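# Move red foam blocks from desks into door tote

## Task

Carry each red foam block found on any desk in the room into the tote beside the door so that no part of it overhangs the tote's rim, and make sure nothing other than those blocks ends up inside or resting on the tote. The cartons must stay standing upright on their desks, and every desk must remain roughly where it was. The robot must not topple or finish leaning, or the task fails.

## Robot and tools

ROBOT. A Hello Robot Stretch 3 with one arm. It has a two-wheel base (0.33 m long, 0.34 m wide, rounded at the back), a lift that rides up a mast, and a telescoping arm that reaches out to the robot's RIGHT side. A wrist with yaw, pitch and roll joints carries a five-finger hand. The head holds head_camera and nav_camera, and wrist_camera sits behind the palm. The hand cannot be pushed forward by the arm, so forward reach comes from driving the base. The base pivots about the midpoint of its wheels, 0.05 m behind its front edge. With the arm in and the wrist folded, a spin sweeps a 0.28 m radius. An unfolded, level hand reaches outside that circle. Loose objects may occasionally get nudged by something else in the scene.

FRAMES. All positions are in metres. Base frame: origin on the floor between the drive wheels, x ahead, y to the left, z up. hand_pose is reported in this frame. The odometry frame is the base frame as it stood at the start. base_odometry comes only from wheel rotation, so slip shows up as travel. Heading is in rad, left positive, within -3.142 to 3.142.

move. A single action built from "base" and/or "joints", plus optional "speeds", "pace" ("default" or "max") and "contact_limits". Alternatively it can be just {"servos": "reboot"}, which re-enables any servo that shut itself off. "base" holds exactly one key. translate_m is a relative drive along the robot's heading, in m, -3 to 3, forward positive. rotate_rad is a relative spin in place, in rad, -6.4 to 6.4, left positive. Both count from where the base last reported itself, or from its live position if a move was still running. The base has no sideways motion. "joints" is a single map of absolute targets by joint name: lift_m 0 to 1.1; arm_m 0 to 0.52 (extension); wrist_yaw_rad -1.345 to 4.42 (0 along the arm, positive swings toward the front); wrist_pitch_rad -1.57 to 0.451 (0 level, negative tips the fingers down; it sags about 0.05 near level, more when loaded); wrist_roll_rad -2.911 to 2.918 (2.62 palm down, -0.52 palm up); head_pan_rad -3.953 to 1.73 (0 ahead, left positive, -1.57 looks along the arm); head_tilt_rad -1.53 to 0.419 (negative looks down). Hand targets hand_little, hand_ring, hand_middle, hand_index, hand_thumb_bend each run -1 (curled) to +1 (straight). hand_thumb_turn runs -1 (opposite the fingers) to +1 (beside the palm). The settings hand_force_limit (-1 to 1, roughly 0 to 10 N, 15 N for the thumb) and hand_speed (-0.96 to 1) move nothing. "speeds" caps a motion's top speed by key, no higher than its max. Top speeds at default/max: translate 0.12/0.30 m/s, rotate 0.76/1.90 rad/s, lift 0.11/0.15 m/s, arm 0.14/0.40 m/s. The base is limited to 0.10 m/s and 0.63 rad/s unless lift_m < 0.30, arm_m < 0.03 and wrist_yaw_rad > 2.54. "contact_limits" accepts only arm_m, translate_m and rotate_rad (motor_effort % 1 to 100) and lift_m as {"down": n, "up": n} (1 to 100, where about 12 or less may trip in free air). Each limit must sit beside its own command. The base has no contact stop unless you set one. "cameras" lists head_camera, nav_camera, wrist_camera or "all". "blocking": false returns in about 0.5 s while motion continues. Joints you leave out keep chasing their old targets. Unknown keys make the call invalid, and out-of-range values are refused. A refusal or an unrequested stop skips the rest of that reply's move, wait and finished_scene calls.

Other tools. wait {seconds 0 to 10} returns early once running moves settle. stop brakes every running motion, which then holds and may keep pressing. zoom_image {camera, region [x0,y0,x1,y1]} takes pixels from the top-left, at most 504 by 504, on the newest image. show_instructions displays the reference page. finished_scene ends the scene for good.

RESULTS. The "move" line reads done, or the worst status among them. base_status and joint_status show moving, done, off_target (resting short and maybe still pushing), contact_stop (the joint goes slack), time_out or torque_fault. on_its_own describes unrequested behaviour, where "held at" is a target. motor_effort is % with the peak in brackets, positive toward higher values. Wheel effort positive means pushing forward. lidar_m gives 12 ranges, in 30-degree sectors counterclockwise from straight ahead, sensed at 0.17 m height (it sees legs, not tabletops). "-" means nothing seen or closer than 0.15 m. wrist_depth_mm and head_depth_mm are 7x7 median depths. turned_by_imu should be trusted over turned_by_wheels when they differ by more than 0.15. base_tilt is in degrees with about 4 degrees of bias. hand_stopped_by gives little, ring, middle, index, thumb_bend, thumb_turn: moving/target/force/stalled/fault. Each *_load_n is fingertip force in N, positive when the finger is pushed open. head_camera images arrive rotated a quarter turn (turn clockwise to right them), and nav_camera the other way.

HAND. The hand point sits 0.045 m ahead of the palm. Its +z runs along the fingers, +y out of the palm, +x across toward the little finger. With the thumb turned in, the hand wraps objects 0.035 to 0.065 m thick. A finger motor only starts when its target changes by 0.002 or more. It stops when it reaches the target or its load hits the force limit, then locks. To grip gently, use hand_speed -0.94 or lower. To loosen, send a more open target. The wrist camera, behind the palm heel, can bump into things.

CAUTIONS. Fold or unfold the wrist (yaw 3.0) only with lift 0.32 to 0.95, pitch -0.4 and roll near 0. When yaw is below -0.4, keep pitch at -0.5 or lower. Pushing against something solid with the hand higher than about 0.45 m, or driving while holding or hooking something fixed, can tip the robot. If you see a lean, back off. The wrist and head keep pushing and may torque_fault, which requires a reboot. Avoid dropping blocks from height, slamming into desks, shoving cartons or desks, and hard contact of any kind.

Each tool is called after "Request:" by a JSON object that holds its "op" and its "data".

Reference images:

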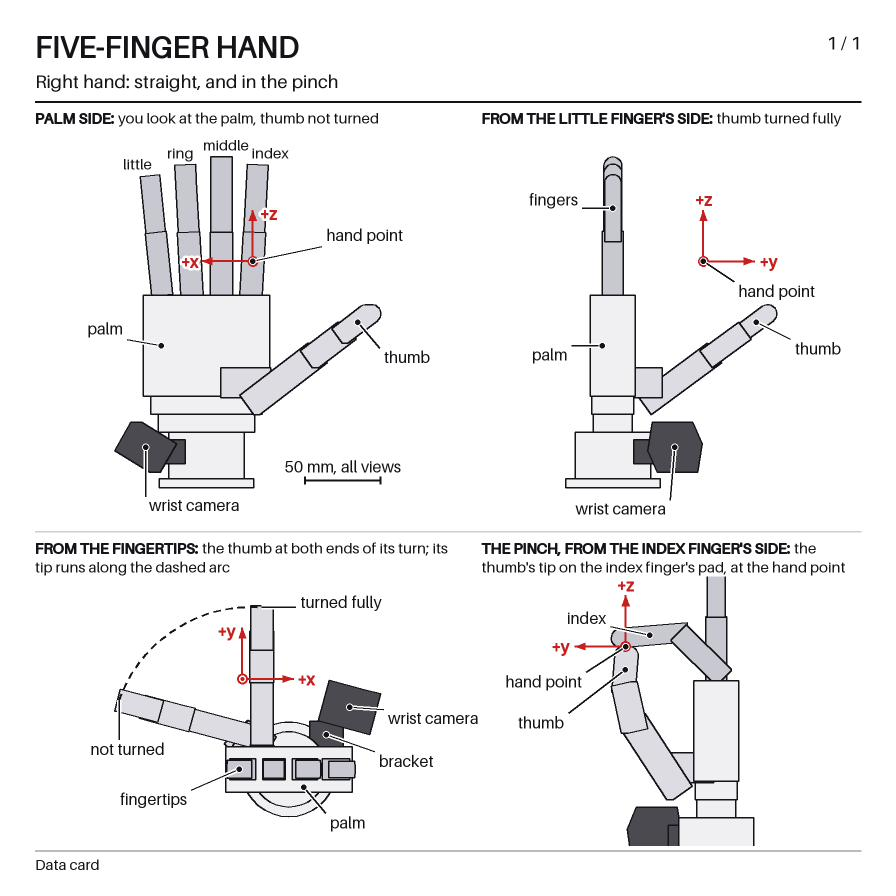

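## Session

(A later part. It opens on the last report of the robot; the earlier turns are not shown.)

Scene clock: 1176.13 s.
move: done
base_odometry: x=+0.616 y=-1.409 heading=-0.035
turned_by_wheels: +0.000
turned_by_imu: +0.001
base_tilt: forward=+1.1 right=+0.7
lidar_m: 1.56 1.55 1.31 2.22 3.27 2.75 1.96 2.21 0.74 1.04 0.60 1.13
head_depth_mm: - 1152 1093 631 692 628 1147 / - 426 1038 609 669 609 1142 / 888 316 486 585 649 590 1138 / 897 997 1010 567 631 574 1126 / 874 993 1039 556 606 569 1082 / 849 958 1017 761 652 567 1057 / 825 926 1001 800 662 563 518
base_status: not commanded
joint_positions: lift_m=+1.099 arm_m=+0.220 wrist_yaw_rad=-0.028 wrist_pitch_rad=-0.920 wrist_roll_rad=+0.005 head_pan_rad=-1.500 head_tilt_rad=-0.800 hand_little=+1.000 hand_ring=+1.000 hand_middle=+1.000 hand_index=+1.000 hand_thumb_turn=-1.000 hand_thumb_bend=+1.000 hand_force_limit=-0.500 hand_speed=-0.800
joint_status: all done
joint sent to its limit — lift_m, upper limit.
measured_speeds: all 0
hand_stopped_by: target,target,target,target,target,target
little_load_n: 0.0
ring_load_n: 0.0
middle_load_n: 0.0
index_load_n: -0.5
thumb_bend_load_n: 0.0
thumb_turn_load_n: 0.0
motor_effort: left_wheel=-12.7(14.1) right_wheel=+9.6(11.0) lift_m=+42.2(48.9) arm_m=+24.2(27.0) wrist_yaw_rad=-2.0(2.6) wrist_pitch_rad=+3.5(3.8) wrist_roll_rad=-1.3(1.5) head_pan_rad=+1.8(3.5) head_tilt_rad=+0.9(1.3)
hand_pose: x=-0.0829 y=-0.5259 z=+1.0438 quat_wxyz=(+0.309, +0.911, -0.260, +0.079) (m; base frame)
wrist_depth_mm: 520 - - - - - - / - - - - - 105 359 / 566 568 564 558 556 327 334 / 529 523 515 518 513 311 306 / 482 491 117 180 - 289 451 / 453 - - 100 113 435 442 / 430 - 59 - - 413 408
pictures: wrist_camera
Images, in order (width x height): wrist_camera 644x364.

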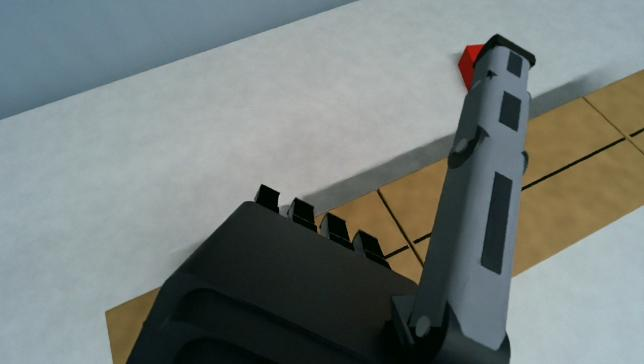

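Request:
{"op": "move", "data": {"joints": {"hand_thumb_turn": 0.9, "hand_speed": 0}, "cameras": ["wrist_camera"]}}

Scene clock: 1181.53 s.
move: done
base_odometry: x=+0.616 y=-1.409 heading=-0.035
turned_by_wheels: +0.000
turned_by_imu: +0.001
base_tilt: forward=+1.1 right=+0.7
lidar_m: 1.56 1.55 1.30 2.21 3.27 2.76 1.96 2.21 0.74 1.04 0.60 1.12
head_depth_mm: - 1152 1005 632 692 629 1149 / - 417 999 609 669 609 1143 / 886 316 485 587 648 590 1133 / 898 995 1011 566 631 575 1125 / 873 987 1039 556 608 571 1086 / 847 959 1024 761 653 567 1059 / 825 926 1000 801 661 564 519
base_status: not commanded
joint_positions: lift_m=+1.099 arm_m=+0.220 wrist_yaw_rad=-0.028 wrist_pitch_rad=-0.920 wrist_roll_rad=+0.004 head_pan_rad=-1.500 head_tilt_rad=-0.800 hand_little=+1.000 hand_ring=+1.000 hand_middle=+1.000 hand_index=+1.000 hand_thumb_turn=+0.900 hand_thumb_bend=+1.000 hand_force_limit=-0.500 hand_speed=+0.000
joint_status: all done
measured_speeds: all 0
hand_stopped_by: target,target,target,target,target,target
little_load_n: 0.0
ring_load_n: 0.0
middle_load_n: 0.0
index_load_n: 0.0
thumb_bend_load_n: 0.0
thumb_turn_load_n: 0.0
motor_effort: left_wheel=-12.3(13.6) right_wheel=+10.6(11.1) lift_m=+41.8(41.9) arm_m=+23.0(23.6) wrist_yaw_rad=-1.9(2.6) wrist_pitch_rad=+3.4(3.6) wrist_roll_rad=-1.3(1.3) head_pan_rad=+2.3(2.9) head_tilt_rad=+0.9(1.4)
hand_pose: x=-0.0829 y=-0.5259 z=+1.0438 quat_wxyz=(+0.309, +0.911, -0.260, +0.079) (m; base frame)
wrist_depth_mm: 524 - - - - - - / - - - - 581 572 357 / 578 569 559 562 556 341 340 / 527 525 519 522 314 312 307 / 488 490 116 182 290 289 455 / 454 - - 100 139 279 133 / 425 - 59 - 85 76 400
pictures: wrist_camera
Images, in order (width x height): wrist_camera 644x364.

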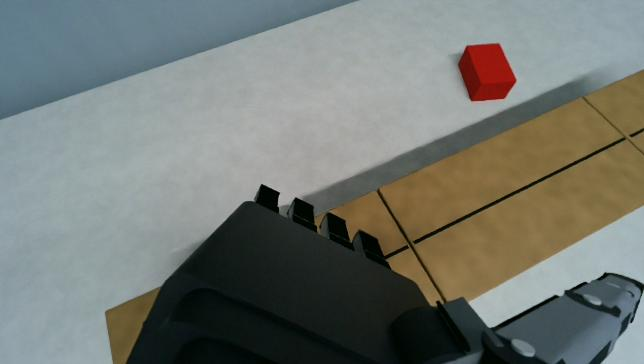

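Request:
{"op": "zoom_image", "data": {"camera": "wrist_camera", "region": [420, 20, 560, 120]}}

Scaled by 3.600.

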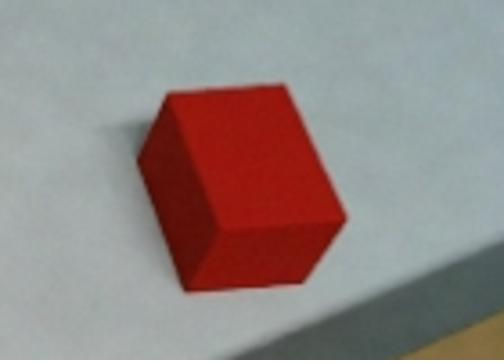

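Request:
{"op": "move", "data": {"joints": {"arm_m": 0.0, "wrist_roll_rad": 2.62, "wrist_pitch_rad": -0.7, "lift_m": 1.05, "head_pan_rad": -2.6, "head_tilt_rad": -0.5, "hand_thumb_turn": -1, "hand_speed": -0.8}}}

Request:
{"op": "move", "data": {"base": {"translate_m": -1.25}, "cameras": ["head_camera"]}}

Scene clock: 1265.13 s.
move: done
base_odometry: x=+0.616 y=-1.409 heading=-0.035
turned_by_wheels: +0.000
turned_by_imu: +0.001
base_tilt: forward=+1.1 right=+0.7
lidar_m: 1.56 1.55 1.30 2.22 3.25 2.76 1.96 2.21 0.74 1.03 0.60 1.13
head_depth_mm: 1788 1922 2026 - - - 1259 / 1808 1939 2070 - - - 1288 / 1829 1964 2088 - - - 1316 / 1865 2003 2106 - - 1496 1308 / 1883 2036 - - - 1538 1299 / 1920 2054 - - - 1444 1256 / 1898 2030 - - - - 1190
base_status: not commanded
joint_positions: lift_m=+1.050 arm_m=+0.000 wrist_yaw_rad=-0.028 wrist_pitch_rad=-0.731 wrist_roll_rad=+2.616 head_pan_rad=-2.600 head_tilt_rad=-0.500 hand_little=+1.000 hand_ring=+1.000 hand_middle=+1.000 hand_index=+1.000 hand_thumb_turn=-1.000 hand_thumb_bend=+1.000 hand_force_limit=-0.500 hand_speed=-0.800
joint_status: all done
measured_speeds: all 0
hand_stopped_by: target,target,target,target,target,target
little_load_n: 0.0
ring_load_n: 0.0
middle_load_n: 0.0
index_load_n: -0.5
thumb_bend_load_n: 0.0
thumb_turn_load_n: 0.0
motor_effort: left_wheel=-12.6(13.4) right_wheel=+9.6(11.0) lift_m=+15.5(38.6) arm_m=-24.1(28.1) wrist_yaw_rad=-1.8(2.4) wrist_pitch_rad=+5.5(6.4) wrist_roll_rad=+1.6(2.4) head_pan_rad=+2.0(4.2) head_tilt_rad=-2.4(5.4)
hand_pose: x=+0.0055 y=-0.2773 z=+0.9573 quat_wxyz=(+0.007, -0.012, -0.913, +0.407) (m; base frame)
wrist_depth_mm: 535 481 427 375 344 308 286 / 462 456 437 419 392 107 323 / 418 394 383 372 368 103 361 / - 439 353 334 333 428 412 / - - 113 181 - 537 480 / - - - 100 114 - 558 / - - 59 - - - -
pictures: none

Scene clock: 1278.73 s.
move: done
base_odometry: x=-0.633 y=-1.365 heading=-0.036
turned_by_wheels: +0.000
turned_by_imu: +0.004
base_tilt: forward=+1.1 right=+0.8
lidar_m: 2.51 2.28 2.68 3.10 2.55 1.09 1.00 0.73 1.15 1.50 0.99 0.90
head_depth_mm: 790 850 904 - - - 1165 / 825 849 912 - - - 1186 / 861 928 982 - - - 1214 / 873 943 992 - - 1418 1302 / 885 955 - - - 1431 1300 / 896 963 - - - 1437 1291 / 910 980 - - - - 1249
base_status: done
joint_positions: lift_m=+1.050 arm_m=+0.000 wrist_yaw_rad=-0.028 wrist_pitch_rad=-0.731 wrist_roll_rad=+2.616 head_pan_rad=-2.600 head_tilt_rad=-0.500 hand_little=+1.000 hand_ring=+1.000 hand_middle=+1.000 hand_index=+1.000 hand_thumb_turn=-1.000 hand_thumb_bend=+1.000 hand_force_limit=-0.500 hand_speed=-0.800
joint_status: not commanded
measured_speeds: all 0
hand_stopped_by: target,target,target,target,target,target
little_load_n: -0.5
ring_load_n: 0.0
middle_load_n: 0.0
index_load_n: 0.0
thumb_bend_load_n: 0.0
thumb_turn_load_n: 0.0
motor_effort: left_wheel=-13.9(19.9) right_wheel=+0.0(10.3) lift_m=+16.7(16.8) arm_m=-23.7(25.6) wrist_yaw_rad=-1.9(2.6) wrist_pitch_rad=+5.6(5.7) wrist_roll_rad=+1.6(1.8) head_pan_rad=+1.6(4.2) head_tilt_rad=-1.0(2.8)
hand_pose: x=+0.0055 y=-0.2773 z=+0.9573 quat_wxyz=(+0.007, -0.012, -0.913, +0.407) (m; base frame)
wrist_depth_mm: - - - - - 940 889 / - - - - - 107 - / - - - - - - - / - - - - - - - / - - 114 183 - 922 - / - - - 100 114 - 552 / - - 59 - - - 651
pictures: head_camera (sideways)
Images, in order (width x height): head_camera 896x504.

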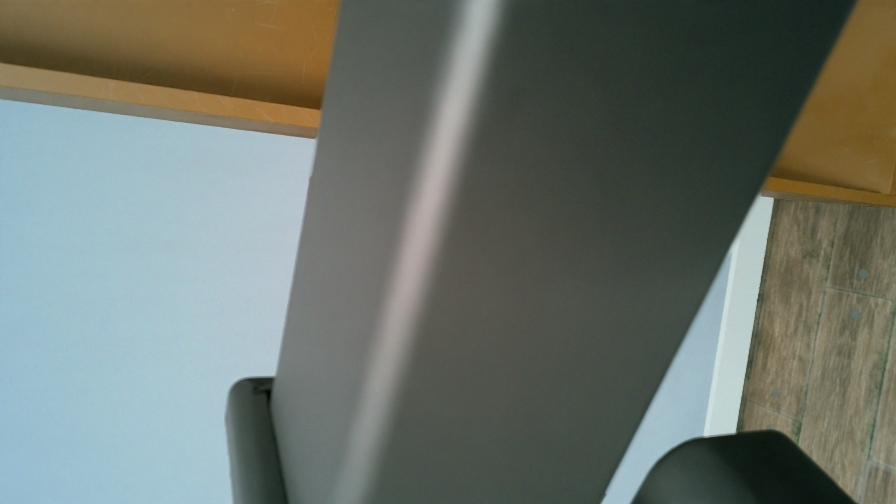

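Request:
{"op": "move", "data": {"joints": {"head_pan_rad": -1.15, "head_tilt_rad": -0.6}, "cameras": ["head_camera"]}}

Scene clock: 1287.87 s.
move: done
base_odometry: x=-0.633 y=-1.365 heading=-0.036
turned_by_wheels: +0.000
turned_by_imu: +0.001
base_tilt: forward=+1.1 right=+0.7
lidar_m: 2.51 2.28 2.68 3.11 2.55 1.10 1.00 0.73 1.15 1.50 0.99 0.90
head_depth_mm: 1199 1315 1450 1617 1762 1379 1168 / 1206 1325 1461 1639 1792 1494 1241 / 1212 1332 1472 1643 1786 1479 1235 / 1220 1340 1433 1090 1650 1465 1231 / 1228 1352 1451 1071 1324 1424 1222 / 1240 1350 1454 1065 1306 1457 1218 / 1239 1369 1448 963 1062 1373 1206
base_status: not commanded
joint_positions: lift_m=+1.050 arm_m=+0.000 wrist_yaw_rad=-0.028 wrist_pitch_rad=-0.731 wrist_roll_rad=+2.616 head_pan_rad=-1.115 head_tilt_rad=-0.600 hand_little=+1.000 hand_ring=+1.000 hand_middle=+1.000 hand_index=+1.000 hand_thumb_turn=-1.000 hand_thumb_bend=+1.000 hand_force_limit=-0.500 hand_speed=-0.800
joint_status: all done
measured_speeds: all 0
hand_stopped_by: target,target,target,target,target,target
little_load_n: 0.0
ring_load_n: 0.0
middle_load_n: 0.0
index_load_n: 0.0
thumb_bend_load_n: 0.0
thumb_turn_load_n: 0.0
motor_effort: left_wheel=-14.3(14.6) right_wheel=-0.4(1.0) lift_m=+16.8(17.0) arm_m=-23.4(24.9) wrist_yaw_rad=-1.4(2.3) wrist_pitch_rad=+5.5(5.6) wrist_roll_rad=+1.7(1.7) head_pan_rad=-2.3(3.3) head_tilt_rad=-2.8(7.2)
hand_pose: x=+0.0055 y=-0.2773 z=+0.9573 quat_wxyz=(+0.007, -0.012, -0.913, +0.407) (m; base frame)
wrist_depth_mm: - - - - - 943 879 / - - - - - 107 988 / - - - - - - - / - - - - - - - / - - 114 182 - 918 - / - - - 100 114 - 560 / - - 59 - - - 659
pictures: head_camera (sideways)
Images, in order (width x height): head_camera 896x504.

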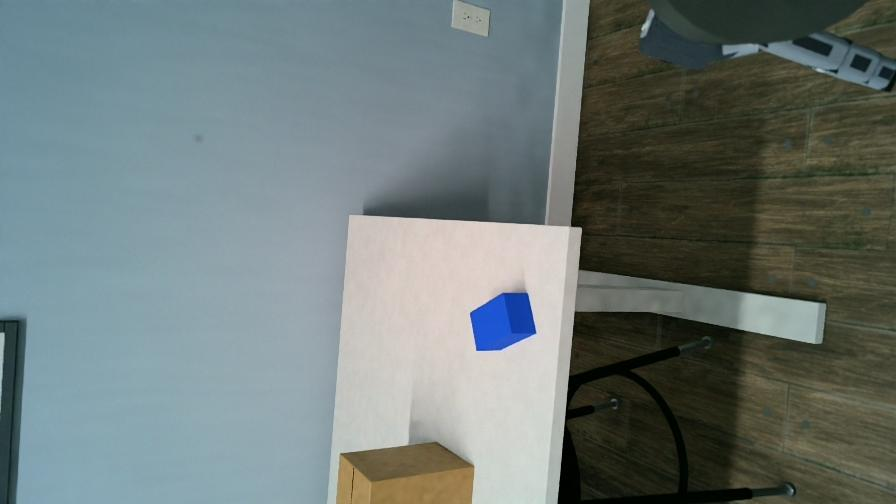

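Request:
{"op": "move", "data": {"base": {"rotate_rad": 1.765}, "joints": {"head_pan_rad": -1.9, "head_tilt_rad": -0.7}, "cameras": ["head_camera"]}}

Scene clock: 1325.53 s.
move: done
base_odometry: x=-0.633 y=-1.365 heading=+1.729
turned_by_wheels: +1.764
turned_by_imu: +1.745
base_tilt: forward=+1.1 right=+0.7
lidar_m: 2.82 1.86 1.09 0.73 1.05 1.26 1.49 0.90 1.70 2.71 2.27 2.69
head_depth_mm: 1588 - - - - 1367 1192 / 1766 - - - - 1327 1182 / - - - - - 1313 1172 / - - - - - - 1172 / 2457 - - - - - 1163 / 2338 2528 - - - - 1157 / 2224 2399 - 1969 - 1318 1150
base_status: done
joint_positions: lift_m=+1.050 arm_m=+0.000 wrist_yaw_rad=-0.028 wrist_pitch_rad=-0.731 wrist_roll_rad=+2.616 head_pan_rad=-1.901 head_tilt_rad=-0.702 hand_little=+1.000 hand_ring=+1.000 hand_middle=+1.000 hand_index=+1.000 hand_thumb_turn=-1.000 hand_thumb_bend=+1.000 hand_force_limit=-0.500 hand_speed=-0.800
joint_status: all done
measured_speeds: all 0
hand_stopped_by: target,target,target,target,target,target
little_load_n: 0.0
ring_load_n: 0.0
middle_load_n: 0.0
index_load_n: 0.0
thumb_bend_load_n: 0.0
thumb_turn_load_n: 0.0
motor_effort: left_wheel=-14.0(17.8) right_wheel=+10.4(13.3) lift_m=+17.4(17.7) arm_m=-25.4(25.9) wrist_yaw_rad=-1.2(2.3) wrist_pitch_rad=+5.4(5.6) wrist_roll_rad=+1.5(1.8) head_pan_rad=+2.4(4.0) head_tilt_rad=-0.2(7.1)
hand_pose: x=+0.0055 y=-0.2773 z=+0.9573 quat_wxyz=(+0.007, -0.012, -0.913, +0.407) (m; base frame)
wrist_depth_mm: - - - - - 959 886 / - - - - - 107 976 / 809 - - - - - - / 890 - - - - - - / - - 113 182 - - - / - - - 100 113 - - / - - 59 - - - -
pictures: head_camera (sideways)
Images, in order (width x height): head_camera 896x504.

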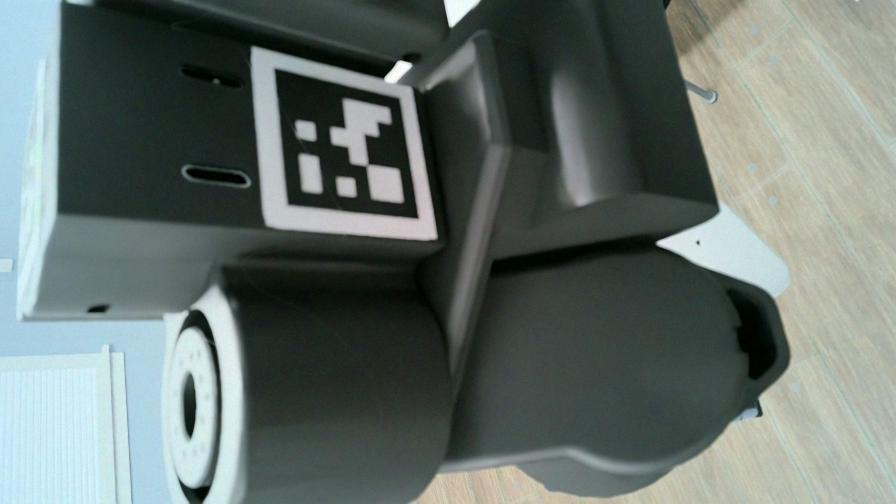

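Request:
{"op": "move", "data": {"base": {"translate_m": -0.6}, "contact_limits": {"translate_m": 40}, "joints": {"head_pan_rad": -1.45, "head_tilt_rad": -0.75}, "cameras": ["wrist_camera","head_camera"]}}

Scene clock: 1339.87 s.
move: done
base_odometry: x=-0.539 y=-1.957 heading=+1.728
turned_by_wheels: +0.000
turned_by_imu: +0.002
base_tilt: forward=+1.1 right=+0.6
lidar_m: 3.67 1.53 0.87 0.93 0.94 1.00 0.90 0.49 0.51 0.61 2.53 3.16
head_depth_mm: 1983 - - - - - 506 / 2372 2580 - - - - 495 / 2368 2585 1114 914 - 580 533 / 2346 2570 1268 1780 1547 1304 1145 / 2334 2639 2564 1941 1577 1330 1143 / 2310 2599 2507 1928 1564 1318 1131 / 2313 2598 2479 1914 1563 1309 1129
base_status: done
joint_positions: lift_m=+1.050 arm_m=+0.000 wrist_yaw_rad=-0.028 wrist_pitch_rad=-0.731 wrist_roll_rad=+2.616 head_pan_rad=-1.450 head_tilt_rad=-0.750 hand_little=+1.000 hand_ring=+1.000 hand_middle=+1.000 hand_index=+1.000 hand_thumb_turn=-1.000 hand_thumb_bend=+1.000 hand_force_limit=-0.500 hand_speed=-0.800
joint_status: all done
measured_speeds: all 0
hand_stopped_by: target,target,target,target,target,target
little_load_n: 0.0
ring_load_n: 0.0
middle_load_n: 0.0
index_load_n: 0.0
thumb_bend_load_n: -0.5
thumb_turn_load_n: 0.0
motor_effort: left_wheel=-13.6(19.8) right_wheel=-0.6(8.3) lift_m=+18.1(18.3) arm_m=-23.0(24.6) wrist_yaw_rad=-1.6(2.5) wrist_pitch_rad=+5.5(5.6) wrist_roll_rad=+1.5(1.8) head_pan_rad=-0.8(4.3) head_tilt_rad=-4.2(7.0)
contact_limits: translate_m 40 (maximum 100)
hand_pose: x=+0.0055 y=-0.2773 z=+0.9573 quat_wxyz=(+0.007, -0.012, -0.913, +0.407) (m; base frame)
wrist_depth_mm: 539 475 423 378 - 971 877 / - 549 473 435 - 107 993 / - 419 450 505 - - - / - 444 447 - - - - / - - 117 182 - - - / - - - 100 113 - - / - - 59 - - - -
pictures: head_camera (sideways), wrist_camera
Images, in order (width x height): head_camera 896x504, wrist_camera 644x364.

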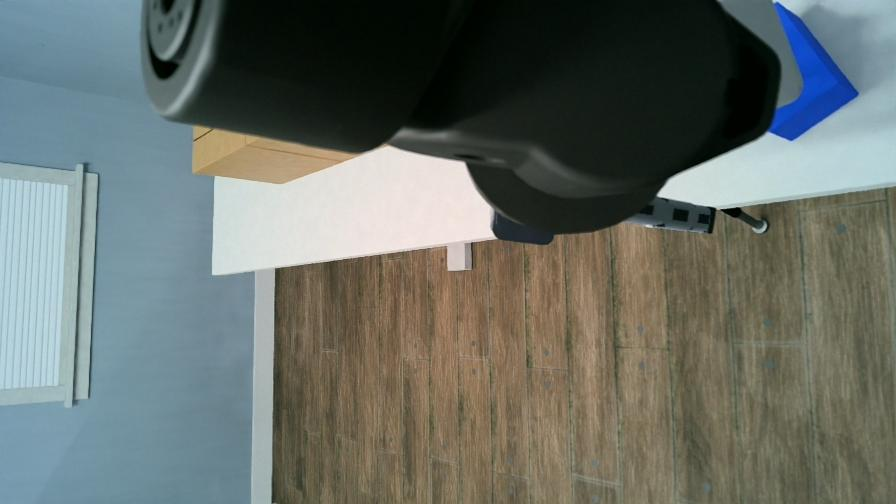

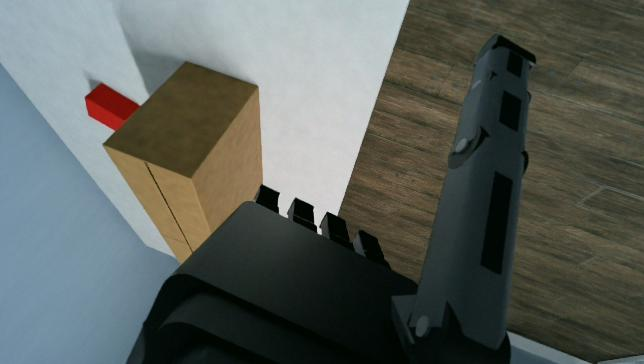

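Request:
{"op": "zoom_image", "data": {"camera": "wrist_camera", "region": [60, 60, 200, 160]}}

Scaled by 3.600.

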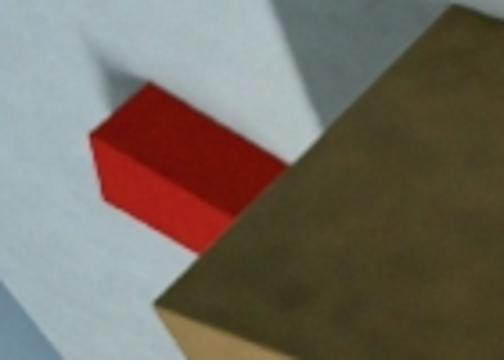

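Request:
{"op": "move", "data": {"base": {"translate_m": -0.305}, "contact_limits": {"translate_m": 40}}}

Request:
{"op": "move", "data": {"base": {"rotate_rad": -0.178}, "joints": {"wrist_roll_rad": 0, "wrist_pitch_rad": -1.2, "lift_m": 1.099, "arm_m": 0.3}, "cameras": ["wrist_camera","head_camera"]}}

Scene clock: 1379.23 s.
move: done
base_odometry: x=-0.491 y=-2.258 heading=+1.728
turned_by_wheels: +0.000
turned_by_imu: +0.001
base_tilt: forward=+1.1 right=+0.7
lidar_m: 3.72 1.07 0.98 0.87 0.88 0.67 0.60 0.60 0.31 0.31 0.65 3.37
head_depth_mm: 1332 - - - - - 516 / 1781 1917 - - - - 513 / 2396 2231 1166 914 - 570 511 / 2399 2561 860 668 688 578 509 / 2409 1541 813 668 700 587 505 / 2349 2572 1120 858 695 548 503 / 2310 2656 2484 1794 690 553 500
base_status: done
joint_positions: lift_m=+1.050 arm_m=+0.000 wrist_yaw_rad=-0.028 wrist_pitch_rad=-0.731 wrist_roll_rad=+2.616 head_pan_rad=-1.450 head_tilt_rad=-0.750 hand_little=+1.000 hand_ring=+1.000 hand_middle=+1.000 hand_index=+1.000 hand_thumb_turn=-1.000 hand_thumb_bend=+1.000 hand_force_limit=-0.500 hand_speed=-0.800
joint_status: not commanded
measured_speeds: all 0
hand_stopped_by: target,target,target,target,target,target
little_load_n: 0.0
ring_load_n: 0.0
middle_load_n: 0.0
index_load_n: 0.0
thumb_bend_load_n: 0.0
thumb_turn_load_n: 0.0
motor_effort: left_wheel=-15.5(19.7) right_wheel=-1.3(10.6) lift_m=+18.6(18.8) arm_m=-21.6(24.0) wrist_yaw_rad=-1.9(2.3) wrist_pitch_rad=+5.4(5.6) wrist_roll_rad=+1.5(1.7) head_pan_rad=-3.1(3.4) head_tilt_rad=-3.7(4.5)
contact_limits: translate_m 40 (maximum 100)
hand_pose: x=+0.0055 y=-0.2773 z=+0.9573 quat_wxyz=(+0.007, -0.012, -0.913, +0.407) (m; base frame)
wrist_depth_mm: 494 471 426 380 347 310 283 / 511 538 493 431 389 107 280 / - - 563 506 459 103 367 / - - 627 567 490 422 449 / - - 113 174 - - - / - - - 100 114 - - / - - 59 - - - -
pictures: none

Scene clock: 1382.67 s.
move: done
base_odometry: x=-0.491 y=-2.258 heading=+1.551
turned_by_wheels: -0.177
turned_by_imu: -0.176
base_tilt: forward=+1.2 right=+0.7
lidar_m: 3.99 1.79 1.07 0.88 0.88 0.74 0.60 0.60 0.34 0.31 0.64 2.69
head_depth_mm: 299 965 1004 899 722 602 538 / 306 363 534 889 717 599 524 / 1407 389 486 852 711 594 511 / 1904 1778 1149 864 706 591 508 / 2438 2591 1136 788 700 588 506 / 2360 1529 766 649 695 582 504 / 2292 2432 1051 823 689 577 492
base_status: done
joint_positions: lift_m=+1.099 arm_m=+0.300 wrist_yaw_rad=-0.028 wrist_pitch_rad=-1.207 wrist_roll_rad=+0.005 head_pan_rad=-1.450 head_tilt_rad=-0.750 hand_little=+1.000 hand_ring=+1.000 hand_middle=+1.000 hand_index=+1.000 hand_thumb_turn=-1.000 hand_thumb_bend=+1.000 hand_force_limit=-0.500 hand_speed=-0.800
joint_status: all done
measured_speeds: all 0
hand_stopped_by: target,target,target,target,target,target
little_load_n: 0.0
ring_load_n: 0.0
middle_load_n: 0.0
index_load_n: 0.0
thumb_bend_load_n: 0.0
thumb_turn_load_n: 0.0
motor_effort: left_wheel=+13.2(16.1) right_wheel=-9.7(14.8) lift_m=+42.1(49.4) arm_m=+22.9(27.5) wrist_yaw_rad=-1.9(2.3) wrist_pitch_rad=+0.9(5.2) wrist_roll_rad=-1.3(2.4) head_pan_rad=-2.3(3.5) head_tilt_rad=-2.9(4.1)
hand_pose: x=-0.0812 y=-0.5447 z=+1.0058 quat_wxyz=(+0.175, +0.946, -0.270, +0.044) (m; base frame)
wrist_depth_mm: 294 488 480 489 486 483 378 / 280 427 469 467 472 107 409 / 274 360 459 461 461 454 437 / 264 299 445 444 447 442 448 / 258 279 117 181 182 426 431 / 420 - - 100 113 422 416 / 414 - 59 - - 408 401
pictures: head_camera (sideways), wrist_camera
Images, in order (width x height): head_camera 896x504, wrist_camera 644x364.

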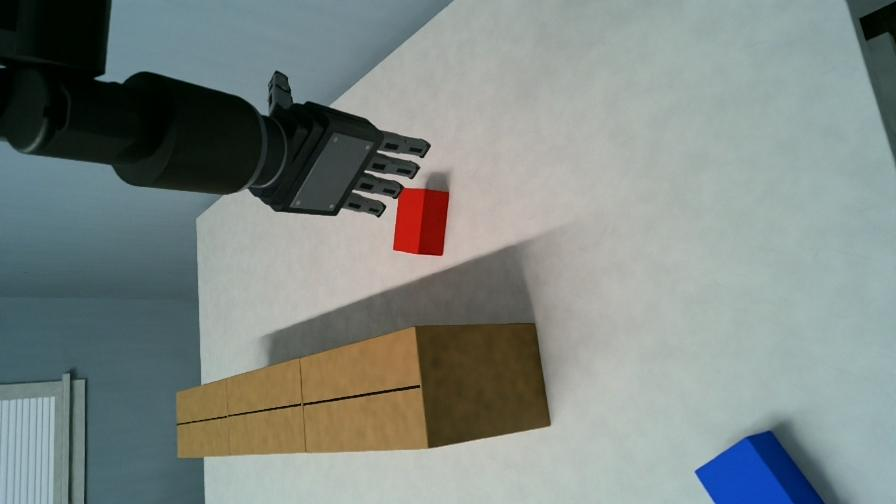

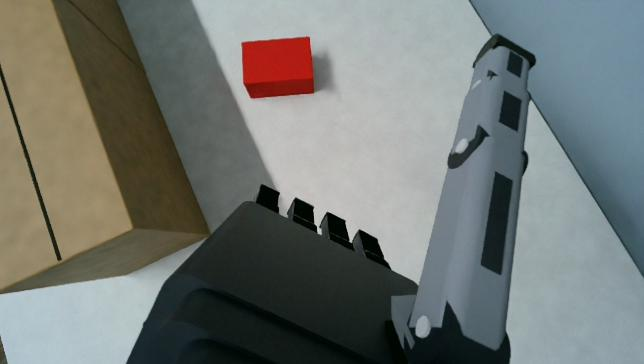

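Request:
{"op": "move", "data": {"base": {"translate_m": 0.018}, "joints": {"wrist_roll_rad": 2.62, "wrist_pitch_rad": -0.7, "wrist_yaw_rad": 0.06, "arm_m": 0.477, "lift_m": 1.0}, "cameras": ["wrist_camera","head_camera"]}}

Scene clock: 1416.63 s.
move: done
base_odometry: x=-0.491 y=-2.241 heading=+1.551
turned_by_wheels: +0.000
turned_by_imu: +0.001
base_tilt: forward=+1.1 right=+0.7
lidar_m: 3.96 1.77 1.06 0.89 0.88 0.77 0.62 0.62 0.33 0.31 0.64 2.68
head_depth_mm: 493 957 1036 902 723 603 528 / 486 514 1130 889 717 598 514 / 1447 606 1030 858 710 595 511 / 1946 1837 1147 866 704 592 508 / 2433 2588 1090 670 702 587 506 / 2356 1109 765 643 692 584 503 / 2299 2428 1061 848 689 580 488
base_status: done
joint_positions: lift_m=+1.000 arm_m=+0.477 wrist_yaw_rad=+0.058 wrist_pitch_rad=-0.730 wrist_roll_rad=+2.616 head_pan_rad=-1.450 head_tilt_rad=-0.750 hand_little=+1.000 hand_ring=+1.000 hand_middle=+1.000 hand_index=+1.000 hand_thumb_turn=-1.000 hand_thumb_bend=+1.000 hand_force_limit=-0.500 hand_speed=-0.800
joint_status: all done
measured_speeds: all 0
hand_stopped_by: target,target,target,target,target,target
little_load_n: 0.0
ring_load_n: 0.0
middle_load_n: 0.0
index_load_n: 0.0
thumb_bend_load_n: 0.0
thumb_turn_load_n: 0.0
motor_effort: left_wheel=+11.0(16.5) right_wheel=+5.1(7.8) lift_m=+15.4(45.1) arm_m=+22.9(27.3) wrist_yaw_rad=+1.4(5.9) wrist_pitch_rad=+5.2(6.5) wrist_roll_rad=+1.6(2.7) head_pan_rad=-2.1(3.5) head_tilt_rad=-3.2(3.8)
hand_pose: x=+0.0168 y=-0.7517 z=+0.9074 quat_wxyz=(-0.011, +0.028, -0.913, +0.408) (m; base frame)
wrist_depth_mm: 325 392 363 324 248 238 246 / 334 429 421 373 336 107 272 / 350 455 500 435 389 308 301 / 360 459 551 527 447 365 289 / 383 477 113 174 - 376 269 / 401 - - 100 113 343 251 / 405 - 59 - - 315 249
pictures: head_camera (sideways), wrist_camera
Images, in order (width x height): head_camera 896x504, wrist_camera 644x364.

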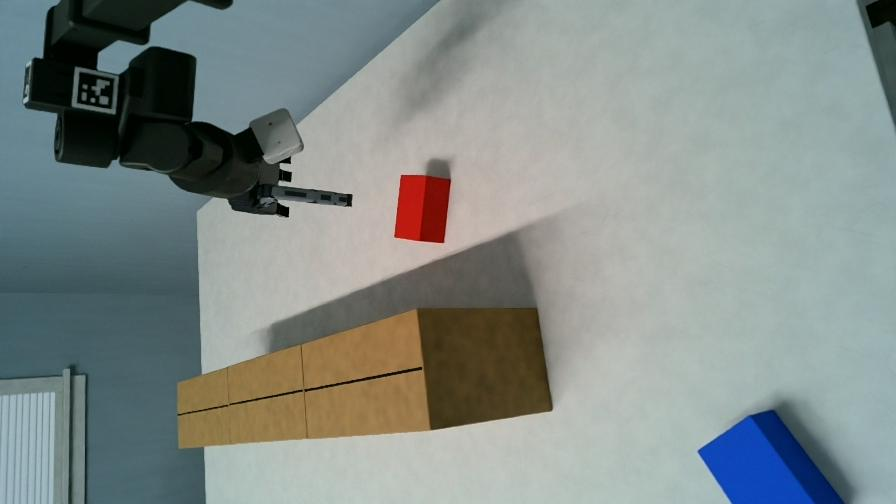

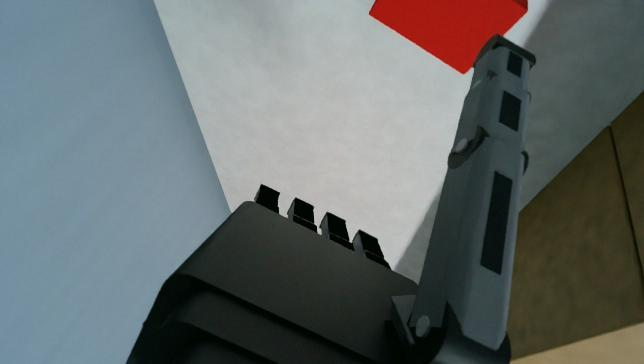

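Request:
{"op": "move", "data": {"joints": {"lift_m": 0.90}, "contact_limits": {"lift_m": {"down": 15}}, "cameras": ["wrist_camera","head_camera"]}}

Scene clock: 1423.90 s.
move: done
base_odometry: x=-0.491 y=-2.241 heading=+1.551
turned_by_wheels: +0.000
turned_by_imu: +0.001
base_tilt: forward=+1.2 right=+0.6
lidar_m: 3.99 1.77 1.06 0.89 0.88 0.77 0.62 0.62 0.33 0.31 0.64 2.68
head_depth_mm: 955 933 395 813 705 602 527 / 1148 560 1034 890 716 599 514 / 1443 1435 673 856 711 595 511 / 1956 1826 1151 863 705 591 508 / 2430 2614 1086 671 700 588 505 / 2360 1109 766 642 690 584 503 / 2284 2452 1066 847 690 579 489
base_status: not commanded
joint_positions: lift_m=+0.900 arm_m=+0.477 wrist_yaw_rad=+0.058 wrist_pitch_rad=-0.730 wrist_roll_rad=+2.616 head_pan_rad=-1.450 head_tilt_rad=-0.750 hand_little=+1.000 hand_ring=+1.000 hand_middle=+1.000 hand_index=+1.000 hand_thumb_turn=-1.000 hand_thumb_bend=+1.000 hand_force_limit=-0.500 hand_speed=-0.800
joint_status: all done
measured_speeds: all 0
hand_stopped_by: target,target,target,target,target,target
little_load_n: 0.0
ring_load_n: 0.0
middle_load_n: -0.5
index_load_n: 0.0
thumb_bend_load_n: 0.0
thumb_turn_load_n: 0.0
motor_effort: left_wheel=+11.0(12.1) right_wheel=+5.0(6.1) lift_m=+16.1(21.7) arm_m=+19.0(20.7) wrist_yaw_rad=+1.4(2.3) wrist_pitch_rad=+5.1(5.3) wrist_roll_rad=+1.5(1.8) head_pan_rad=-1.4(3.0) head_tilt_rad=-3.0(3.4)
contact_limits: lift_m down 15 (down: maximum 72; up: maximum 65)
hand_pose: x=+0.0168 y=-0.7519 z=+0.8075 quat_wxyz=(-0.011, +0.028, -0.913, +0.408) (m; base frame)
wrist_depth_mm: 305 267 237 215 159 175 162 / 338 320 275 238 169 107 182 / 353 402 337 291 196 103 203 / 360 465 407 346 299 240 233 / 378 476 117 181 183 303 262 / 396 - - 100 113 336 249 / 400 - 59 - - 312 236
pictures: head_camera (sideways), wrist_camera
Images, in order (width x height): head_camera 896x504, wrist_camera 644x364.

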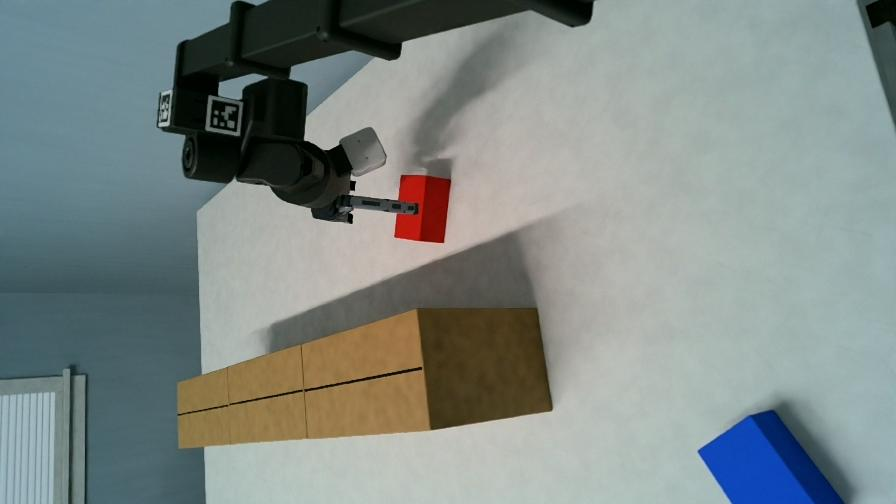

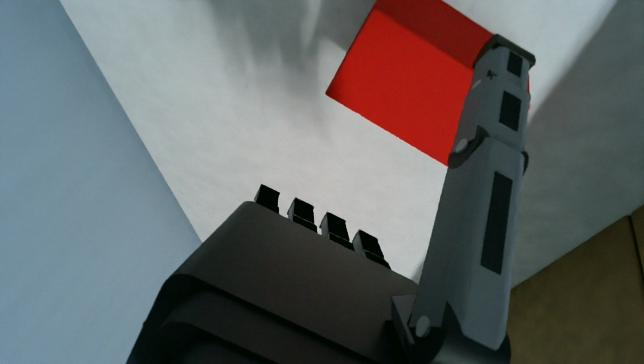

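Request:
{"op": "move", "data": {"joints": {"lift_m": 0.8425}, "speeds": {"lift_m": 0.05}, "contact_limits": {"lift_m": {"down": 13}}, "cameras": ["wrist_camera","head_camera"]}}

Scene clock: 1441.27 s.
move: done
base_odometry: x=-0.491 y=-2.241 heading=+1.551
turned_by_wheels: +0.000
turned_by_imu: +0.001
base_tilt: forward=+1.1 right=+0.7
lidar_m: 3.98 1.77 1.06 0.89 0.88 0.77 0.62 0.62 0.33 0.31 0.64 2.68
head_depth_mm: 953 986 533 371 317 587 528 / 1149 1151 591 889 716 598 514 / 1446 1501 622 829 711 595 512 / 1949 1832 1147 865 706 592 509 / 2429 2591 1088 669 699 587 506 / 2366 1111 765 642 693 583 503 / 2285 2461 1065 850 688 579 488
base_status: not commanded
joint_positions: lift_m=+0.842 arm_m=+0.477 wrist_yaw_rad=+0.058 wrist_pitch_rad=-0.729 wrist_roll_rad=+2.616 head_pan_rad=-1.450 head_tilt_rad=-0.750 hand_little=+1.000 hand_ring=+1.000 hand_middle=+1.000 hand_index=+1.000 hand_thumb_turn=-1.000 hand_thumb_bend=+1.000 hand_force_limit=-0.500 hand_speed=-0.800
joint_status: all done
measured_speeds: all 0
hand_stopped_by: target,target,target,target,target,target
little_load_n: 0.0
ring_load_n: 0.0
middle_load_n: 0.0
index_load_n: 0.0
thumb_bend_load_n: 0.0
thumb_turn_load_n: 0.0
motor_effort: left_wheel=+11.3(12.0) right_wheel=+5.6(6.1) lift_m=+16.2(20.8) arm_m=+14.6(16.7) wrist_yaw_rad=+2.1(2.3) wrist_pitch_rad=+5.1(5.3) wrist_roll_rad=+1.6(1.7) head_pan_rad=-0.7(3.4) head_tilt_rad=-2.6(3.2)
contact_limits: lift_m down 13 (down: maximum 72; up: maximum 65)
hand_pose: x=+0.0168 y=-0.7519 z=+0.7500 quat_wxyz=(-0.011, +0.028, -0.913, +0.408) (m; base frame)
wrist_depth_mm: 212 188 167 151 137 125 116 / 260 224 197 168 137 107 129 / 332 282 234 139 125 144 145 / 360 367 284 166 145 171 163 / 376 468 116 181 171 211 193 / 398 - - 100 114 258 225 / 399 - 59 - - 308 236
pictures: head_camera (sideways), wrist_camera
Images, in order (width x height): head_camera 896x504, wrist_camera 644x364.

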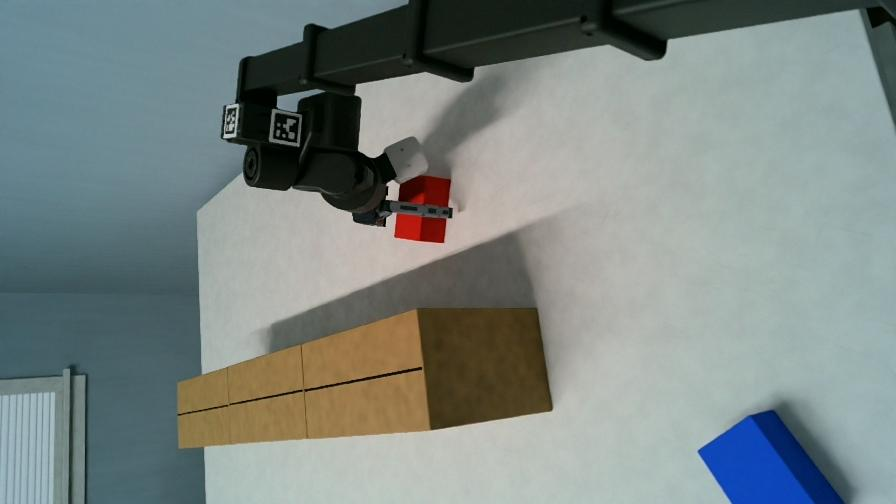

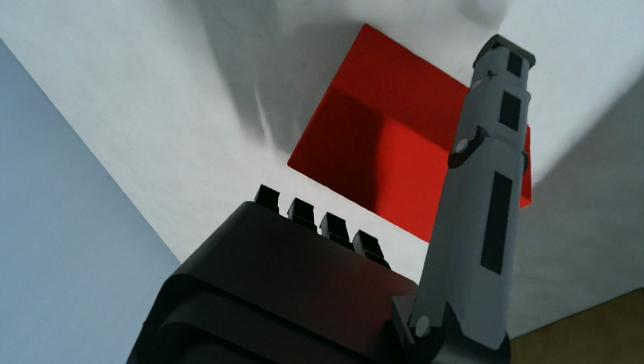

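Request:
{"op": "move", "data": {"joints": {"hand_index": 0.45, "hand_middle": 0.45, "hand_ring": 0.45, "hand_little": 0.6, "hand_thumb_bend": 0.65, "hand_speed": -0.8}, "cameras": ["wrist_camera"]}}

Request:
{"op": "move", "data": {"joints": {"hand_index": 0.1, "hand_middle": 0.1, "hand_ring": 0.1, "hand_little": 0.25, "hand_thumb_bend": 0.45, "hand_speed": -0.93, "hand_force_limit": -0.5}, "cameras": ["wrist_camera"]}}

Scene clock: 1448.07 s.
move: done
base_odometry: x=-0.491 y=-2.241 heading=+1.551
turned_by_wheels: +0.000
turned_by_imu: +0.001
base_tilt: forward=+1.1 right=+0.7
lidar_m: 3.98 1.78 1.06 0.88 0.88 0.76 0.62 0.62 0.33 0.31 0.64 2.67
head_depth_mm: 952 988 534 371 317 587 527 / 1153 1159 590 890 716 599 515 / 1453 1497 621 832 710 596 511 / 1952 1824 1145 867 704 591 509 / 2415 2597 1084 671 701 587 505 / 2340 1111 766 642 691 583 503 / 2297 2450 1069 847 690 578 488
base_status: not commanded
joint_positions: lift_m=+0.842 arm_m=+0.477 wrist_yaw_rad=+0.058 wrist_pitch_rad=-0.729 wrist_roll_rad=+2.616 head_pan_rad=-1.450 head_tilt_rad=-0.750 hand_little=+0.600 hand_ring=+0.450 hand_middle=+0.450 hand_index=+0.450 hand_thumb_turn=-1.000 hand_thumb_bend=+0.650 hand_force_limit=-0.500 hand_speed=-0.800
joint_status: all done
measured_speeds: all 0
hand_stopped_by: target,target,target,target,target,target
little_load_n: 0.0
ring_load_n: 0.0
middle_load_n: 0.0
index_load_n: 0.5
thumb_bend_load_n: 0.0
thumb_turn_load_n: 0.0
motor_effort: left_wheel=+11.4(12.1) right_wheel=+5.4(6.4) lift_m=+21.0(21.2) arm_m=+11.1(12.5) wrist_yaw_rad=+1.7(2.7) wrist_pitch_rad=+5.0(5.3) wrist_roll_rad=+1.6(1.7) head_pan_rad=-1.0(2.7) head_tilt_rad=-2.3(2.9)
contact_limits: lift_m down 13 (down: maximum 72; up: maximum 65)
hand_pose: x=+0.0169 y=-0.7519 z=+0.7500 quat_wxyz=(-0.011, +0.028, -0.913, +0.408) (m; base frame)
wrist_depth_mm: 214 190 168 151 137 125 116 / 260 226 197 168 136 136 129 / 330 280 233 140 124 144 145 / 365 368 289 165 145 168 163 / 379 466 117 154 170 211 194 / 402 - - 100 - 264 225 / 406 - 59 - - 314 235
pictures: wrist_camera
Images, in order (width x height): wrist_camera 644x364.

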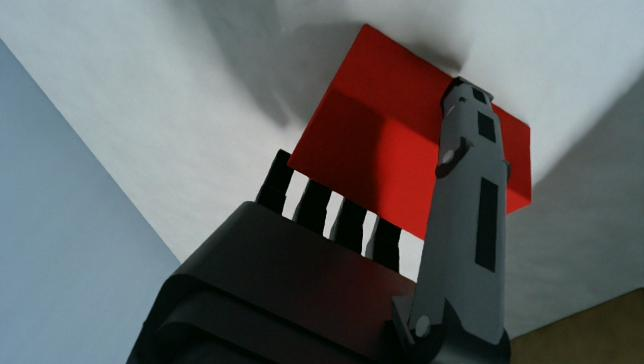

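Scene clock: 1450.23 s.
move: off_target
base_odometry: x=-0.491 y=-2.241 heading=+1.551
turned_by_wheels: +0.000
turned_by_imu: +0.000
base_tilt: forward=+1.2 right=+0.7
lidar_m: 3.97 1.77 1.06 0.89 0.88 0.77 0.62 0.62 0.33 0.31 0.64 2.67
head_depth_mm: 953 988 533 371 317 588 527 / 1148 1159 590 890 716 599 514 / 1446 1488 622 835 710 595 512 / 1963 1837 1147 865 704 591 509 / 2422 2609 1086 672 699 587 506 / 2368 1108 765 642 692 584 503 / 2283 2430 1067 848 690 578 488
base_status: not commanded
joint_positions: lift_m=+0.842 arm_m=+0.477 wrist_yaw_rad=+0.058 wrist_pitch_rad=-0.729 wrist_roll_rad=+2.616 head_pan_rad=-1.450 head_tilt_rad=-0.750 hand_little=+0.251 hand_ring=+0.294 hand_middle=+0.326 hand_index=+0.340 hand_thumb_turn=-1.000 hand_thumb_bend=+0.589 hand_force_limit=-0.500 hand_speed=-0.930
joint_status: hand_ring off_target (ended at +0.294, target +0.100); hand_middle off_target (ended at +0.326, target +0.100); hand_index off_target (ended at +0.340, target +0.100); hand_thumb_bend off_target (ended at +0.589, target +0.450); the others done
measured_speeds: all 0
hand_stopped_by: force,force,force,force,force,target
little_load_n: 2.5
ring_load_n: 2.5
middle_load_n: 0.0
index_load_n: 1.5
thumb_bend_load_n: 6.0
thumb_turn_load_n: 3.5
motor_effort: left_wheel=+11.4(11.9) right_wheel=+5.7(6.1) lift_m=+23.3(23.4) arm_m=+9.2(11.4) wrist_yaw_rad=+1.7(2.7) wrist_pitch_rad=+5.1(5.3) wrist_roll_rad=+1.6(1.7) head_pan_rad=-2.1(2.5) head_tilt_rad=-2.2(3.1)
contact_limits: lift_m down 13 (down: maximum 72; up: maximum 65)
hand_pose: x=+0.0169 y=-0.7519 z=+0.7500 quat_wxyz=(-0.011, +0.028, -0.913, +0.408) (m; base frame)
wrist_depth_mm: 212 188 167 151 136 126 116 / 262 225 197 169 135 139 129 / 330 279 233 140 123 147 145 / 357 367 292 164 145 139 162 / 378 475 117 154 167 211 193 / 391 - - 100 - 264 225 / 407 - 59 - - 313 236
pictures: wrist_camera
Images, in order (width x height): wrist_camera 644x364.

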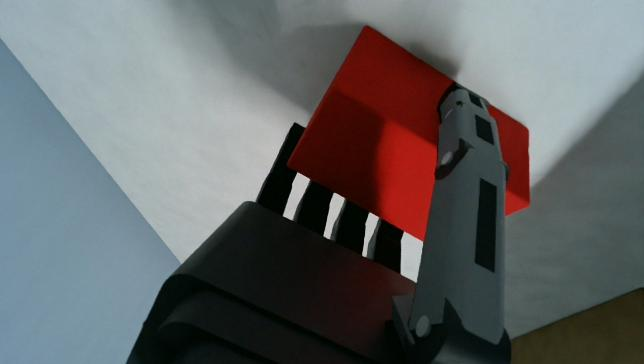

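Good grip. Lift up.

Request:
{"op": "move", "data": {"joints": {"lift_m": 0.9}, "speeds": {"lift_m": 0.05}}}

Request:
{"op": "move", "data": {"joints": {"lift_m": 1.0}, "cameras": ["wrist_camera"]}}

Scene clock: 1456.10 s.
move: done
base_odometry: x=-0.491 y=-2.241 heading=+1.551
turned_by_wheels: +0.000
turned_by_imu: +0.001
base_tilt: forward=+1.1 right=+0.7
lidar_m: 3.99 1.77 1.06 0.89 0.88 0.77 0.62 0.62 0.33 0.31 0.64 2.68
head_depth_mm: 953 932 395 814 703 602 529 / 1146 560 1036 890 715 599 514 / 1451 1439 671 849 711 595 512 / 1959 1823 1147 848 706 592 508 / 2413 2574 1088 671 699 588 506 / 2357 1110 765 642 692 583 503 / 2297 2452 1061 848 688 578 489
base_status: not commanded
joint_positions: lift_m=+0.900 arm_m=+0.477 wrist_yaw_rad=+0.058 wrist_pitch_rad=-0.729 wrist_roll_rad=+2.616 head_pan_rad=-1.450 head_tilt_rad=-0.750 hand_little=+0.251 hand_ring=+0.294 hand_middle=+0.326 hand_index=+0.340 hand_thumb_turn=-1.000 hand_thumb_bend=+0.589 hand_force_limit=-0.500 hand_speed=-0.930
joint_status: all done
measured_speeds: all 0
hand_stopped_by: force,force,force,force,force,target
little_load_n: 2.0
ring_load_n: 2.5
middle_load_n: 0.5
index_load_n: 1.5
thumb_bend_load_n: 6.0
thumb_turn_load_n: 3.5
motor_effort: left_wheel=+11.3(11.9) right_wheel=+5.8(6.3) lift_m=+41.6(50.8) arm_m=+5.6(7.0) wrist_yaw_rad=+1.8(2.3) wrist_pitch_rad=+5.1(5.2) wrist_roll_rad=+1.7(1.7) head_pan_rad=-2.1(2.4) head_tilt_rad=-2.2(2.5)
hand_pose: x=+0.0169 y=-0.7519 z=+0.8075 quat_wxyz=(-0.011, +0.028, -0.913, +0.408) (m; base frame)
wrist_depth_mm: 305 269 238 211 191 178 162 / 333 320 278 240 137 196 182 / 351 394 334 138 124 150 203 / 359 458 410 162 145 139 232 / 379 474 116 152 166 299 262 / 397 - - 100 - 342 252 / 399 - 59 - - 320 236
pictures: none

Scene clock: 1457.83 s.
move: done
base_odometry: x=-0.491 y=-2.241 heading=+1.551
turned_by_wheels: +0.000
turned_by_imu: +0.000
base_tilt: forward=+1.1 right=+0.7
lidar_m: 4.00 1.77 1.06 0.89 0.88 0.77 0.62 0.62 0.33 0.31 0.64 2.67
head_depth_mm: 493 957 1032 900 723 603 528 / 486 514 1128 890 717 600 513 / 1448 607 781 882 709 594 512 / 1957 1827 1144 872 704 591 508 / 2437 2612 1087 670 699 588 506 / 2359 1110 764 642 692 583 503 / 2280 2467 1066 849 689 579 487
base_status: not commanded
joint_positions: lift_m=+1.000 arm_m=+0.477 wrist_yaw_rad=+0.058 wrist_pitch_rad=-0.729 wrist_roll_rad=+2.616 head_pan_rad=-1.450 head_tilt_rad=-0.750 hand_little=+0.251 hand_ring=+0.294 hand_middle=+0.326 hand_index=+0.340 hand_thumb_turn=-1.000 hand_thumb_bend=+0.589 hand_force_limit=-0.500 hand_speed=-0.930
joint_status: all done
measured_speeds: all 0
hand_stopped_by: force,force,force,force,force,target
little_load_n: 2.5
ring_load_n: 2.5
middle_load_n: 0.5
index_load_n: 1.0
thumb_bend_load_n: 6.5
thumb_turn_load_n: 4.0
motor_effort: left_wheel=+12.1(12.1) right_wheel=+5.7(6.3) lift_m=+41.8(48.9) arm_m=+3.0(5.1) wrist_yaw_rad=+2.1(2.2) wrist_pitch_rad=+5.1(5.2) wrist_roll_rad=+1.7(1.7) head_pan_rad=-1.1(2.9) head_tilt_rad=-2.1(2.4)
hand_pose: x=+0.0169 y=-0.7519 z=+0.9075 quat_wxyz=(-0.011, +0.028, -0.913, +0.408) (m; base frame)
wrist_depth_mm: 321 386 363 319 287 266 246 / 336 421 417 359 137 298 273 / 352 456 497 136 124 149 302 / 362 462 - 163 145 139 289 / 384 483 113 153 167 378 274 / 397 - - 100 - 360 250 / 404 - 59 - - 320 250
pictures: wrist_camera
Images, in order (width x height): wrist_camera 644x364.

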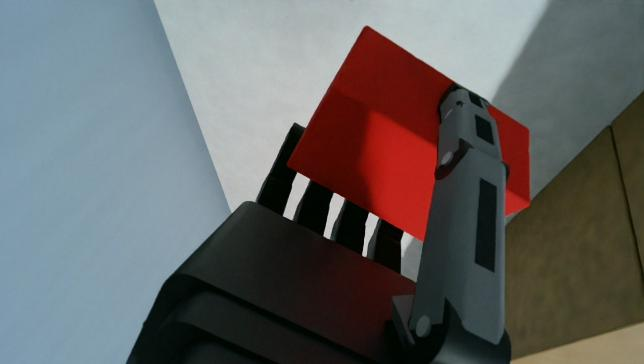

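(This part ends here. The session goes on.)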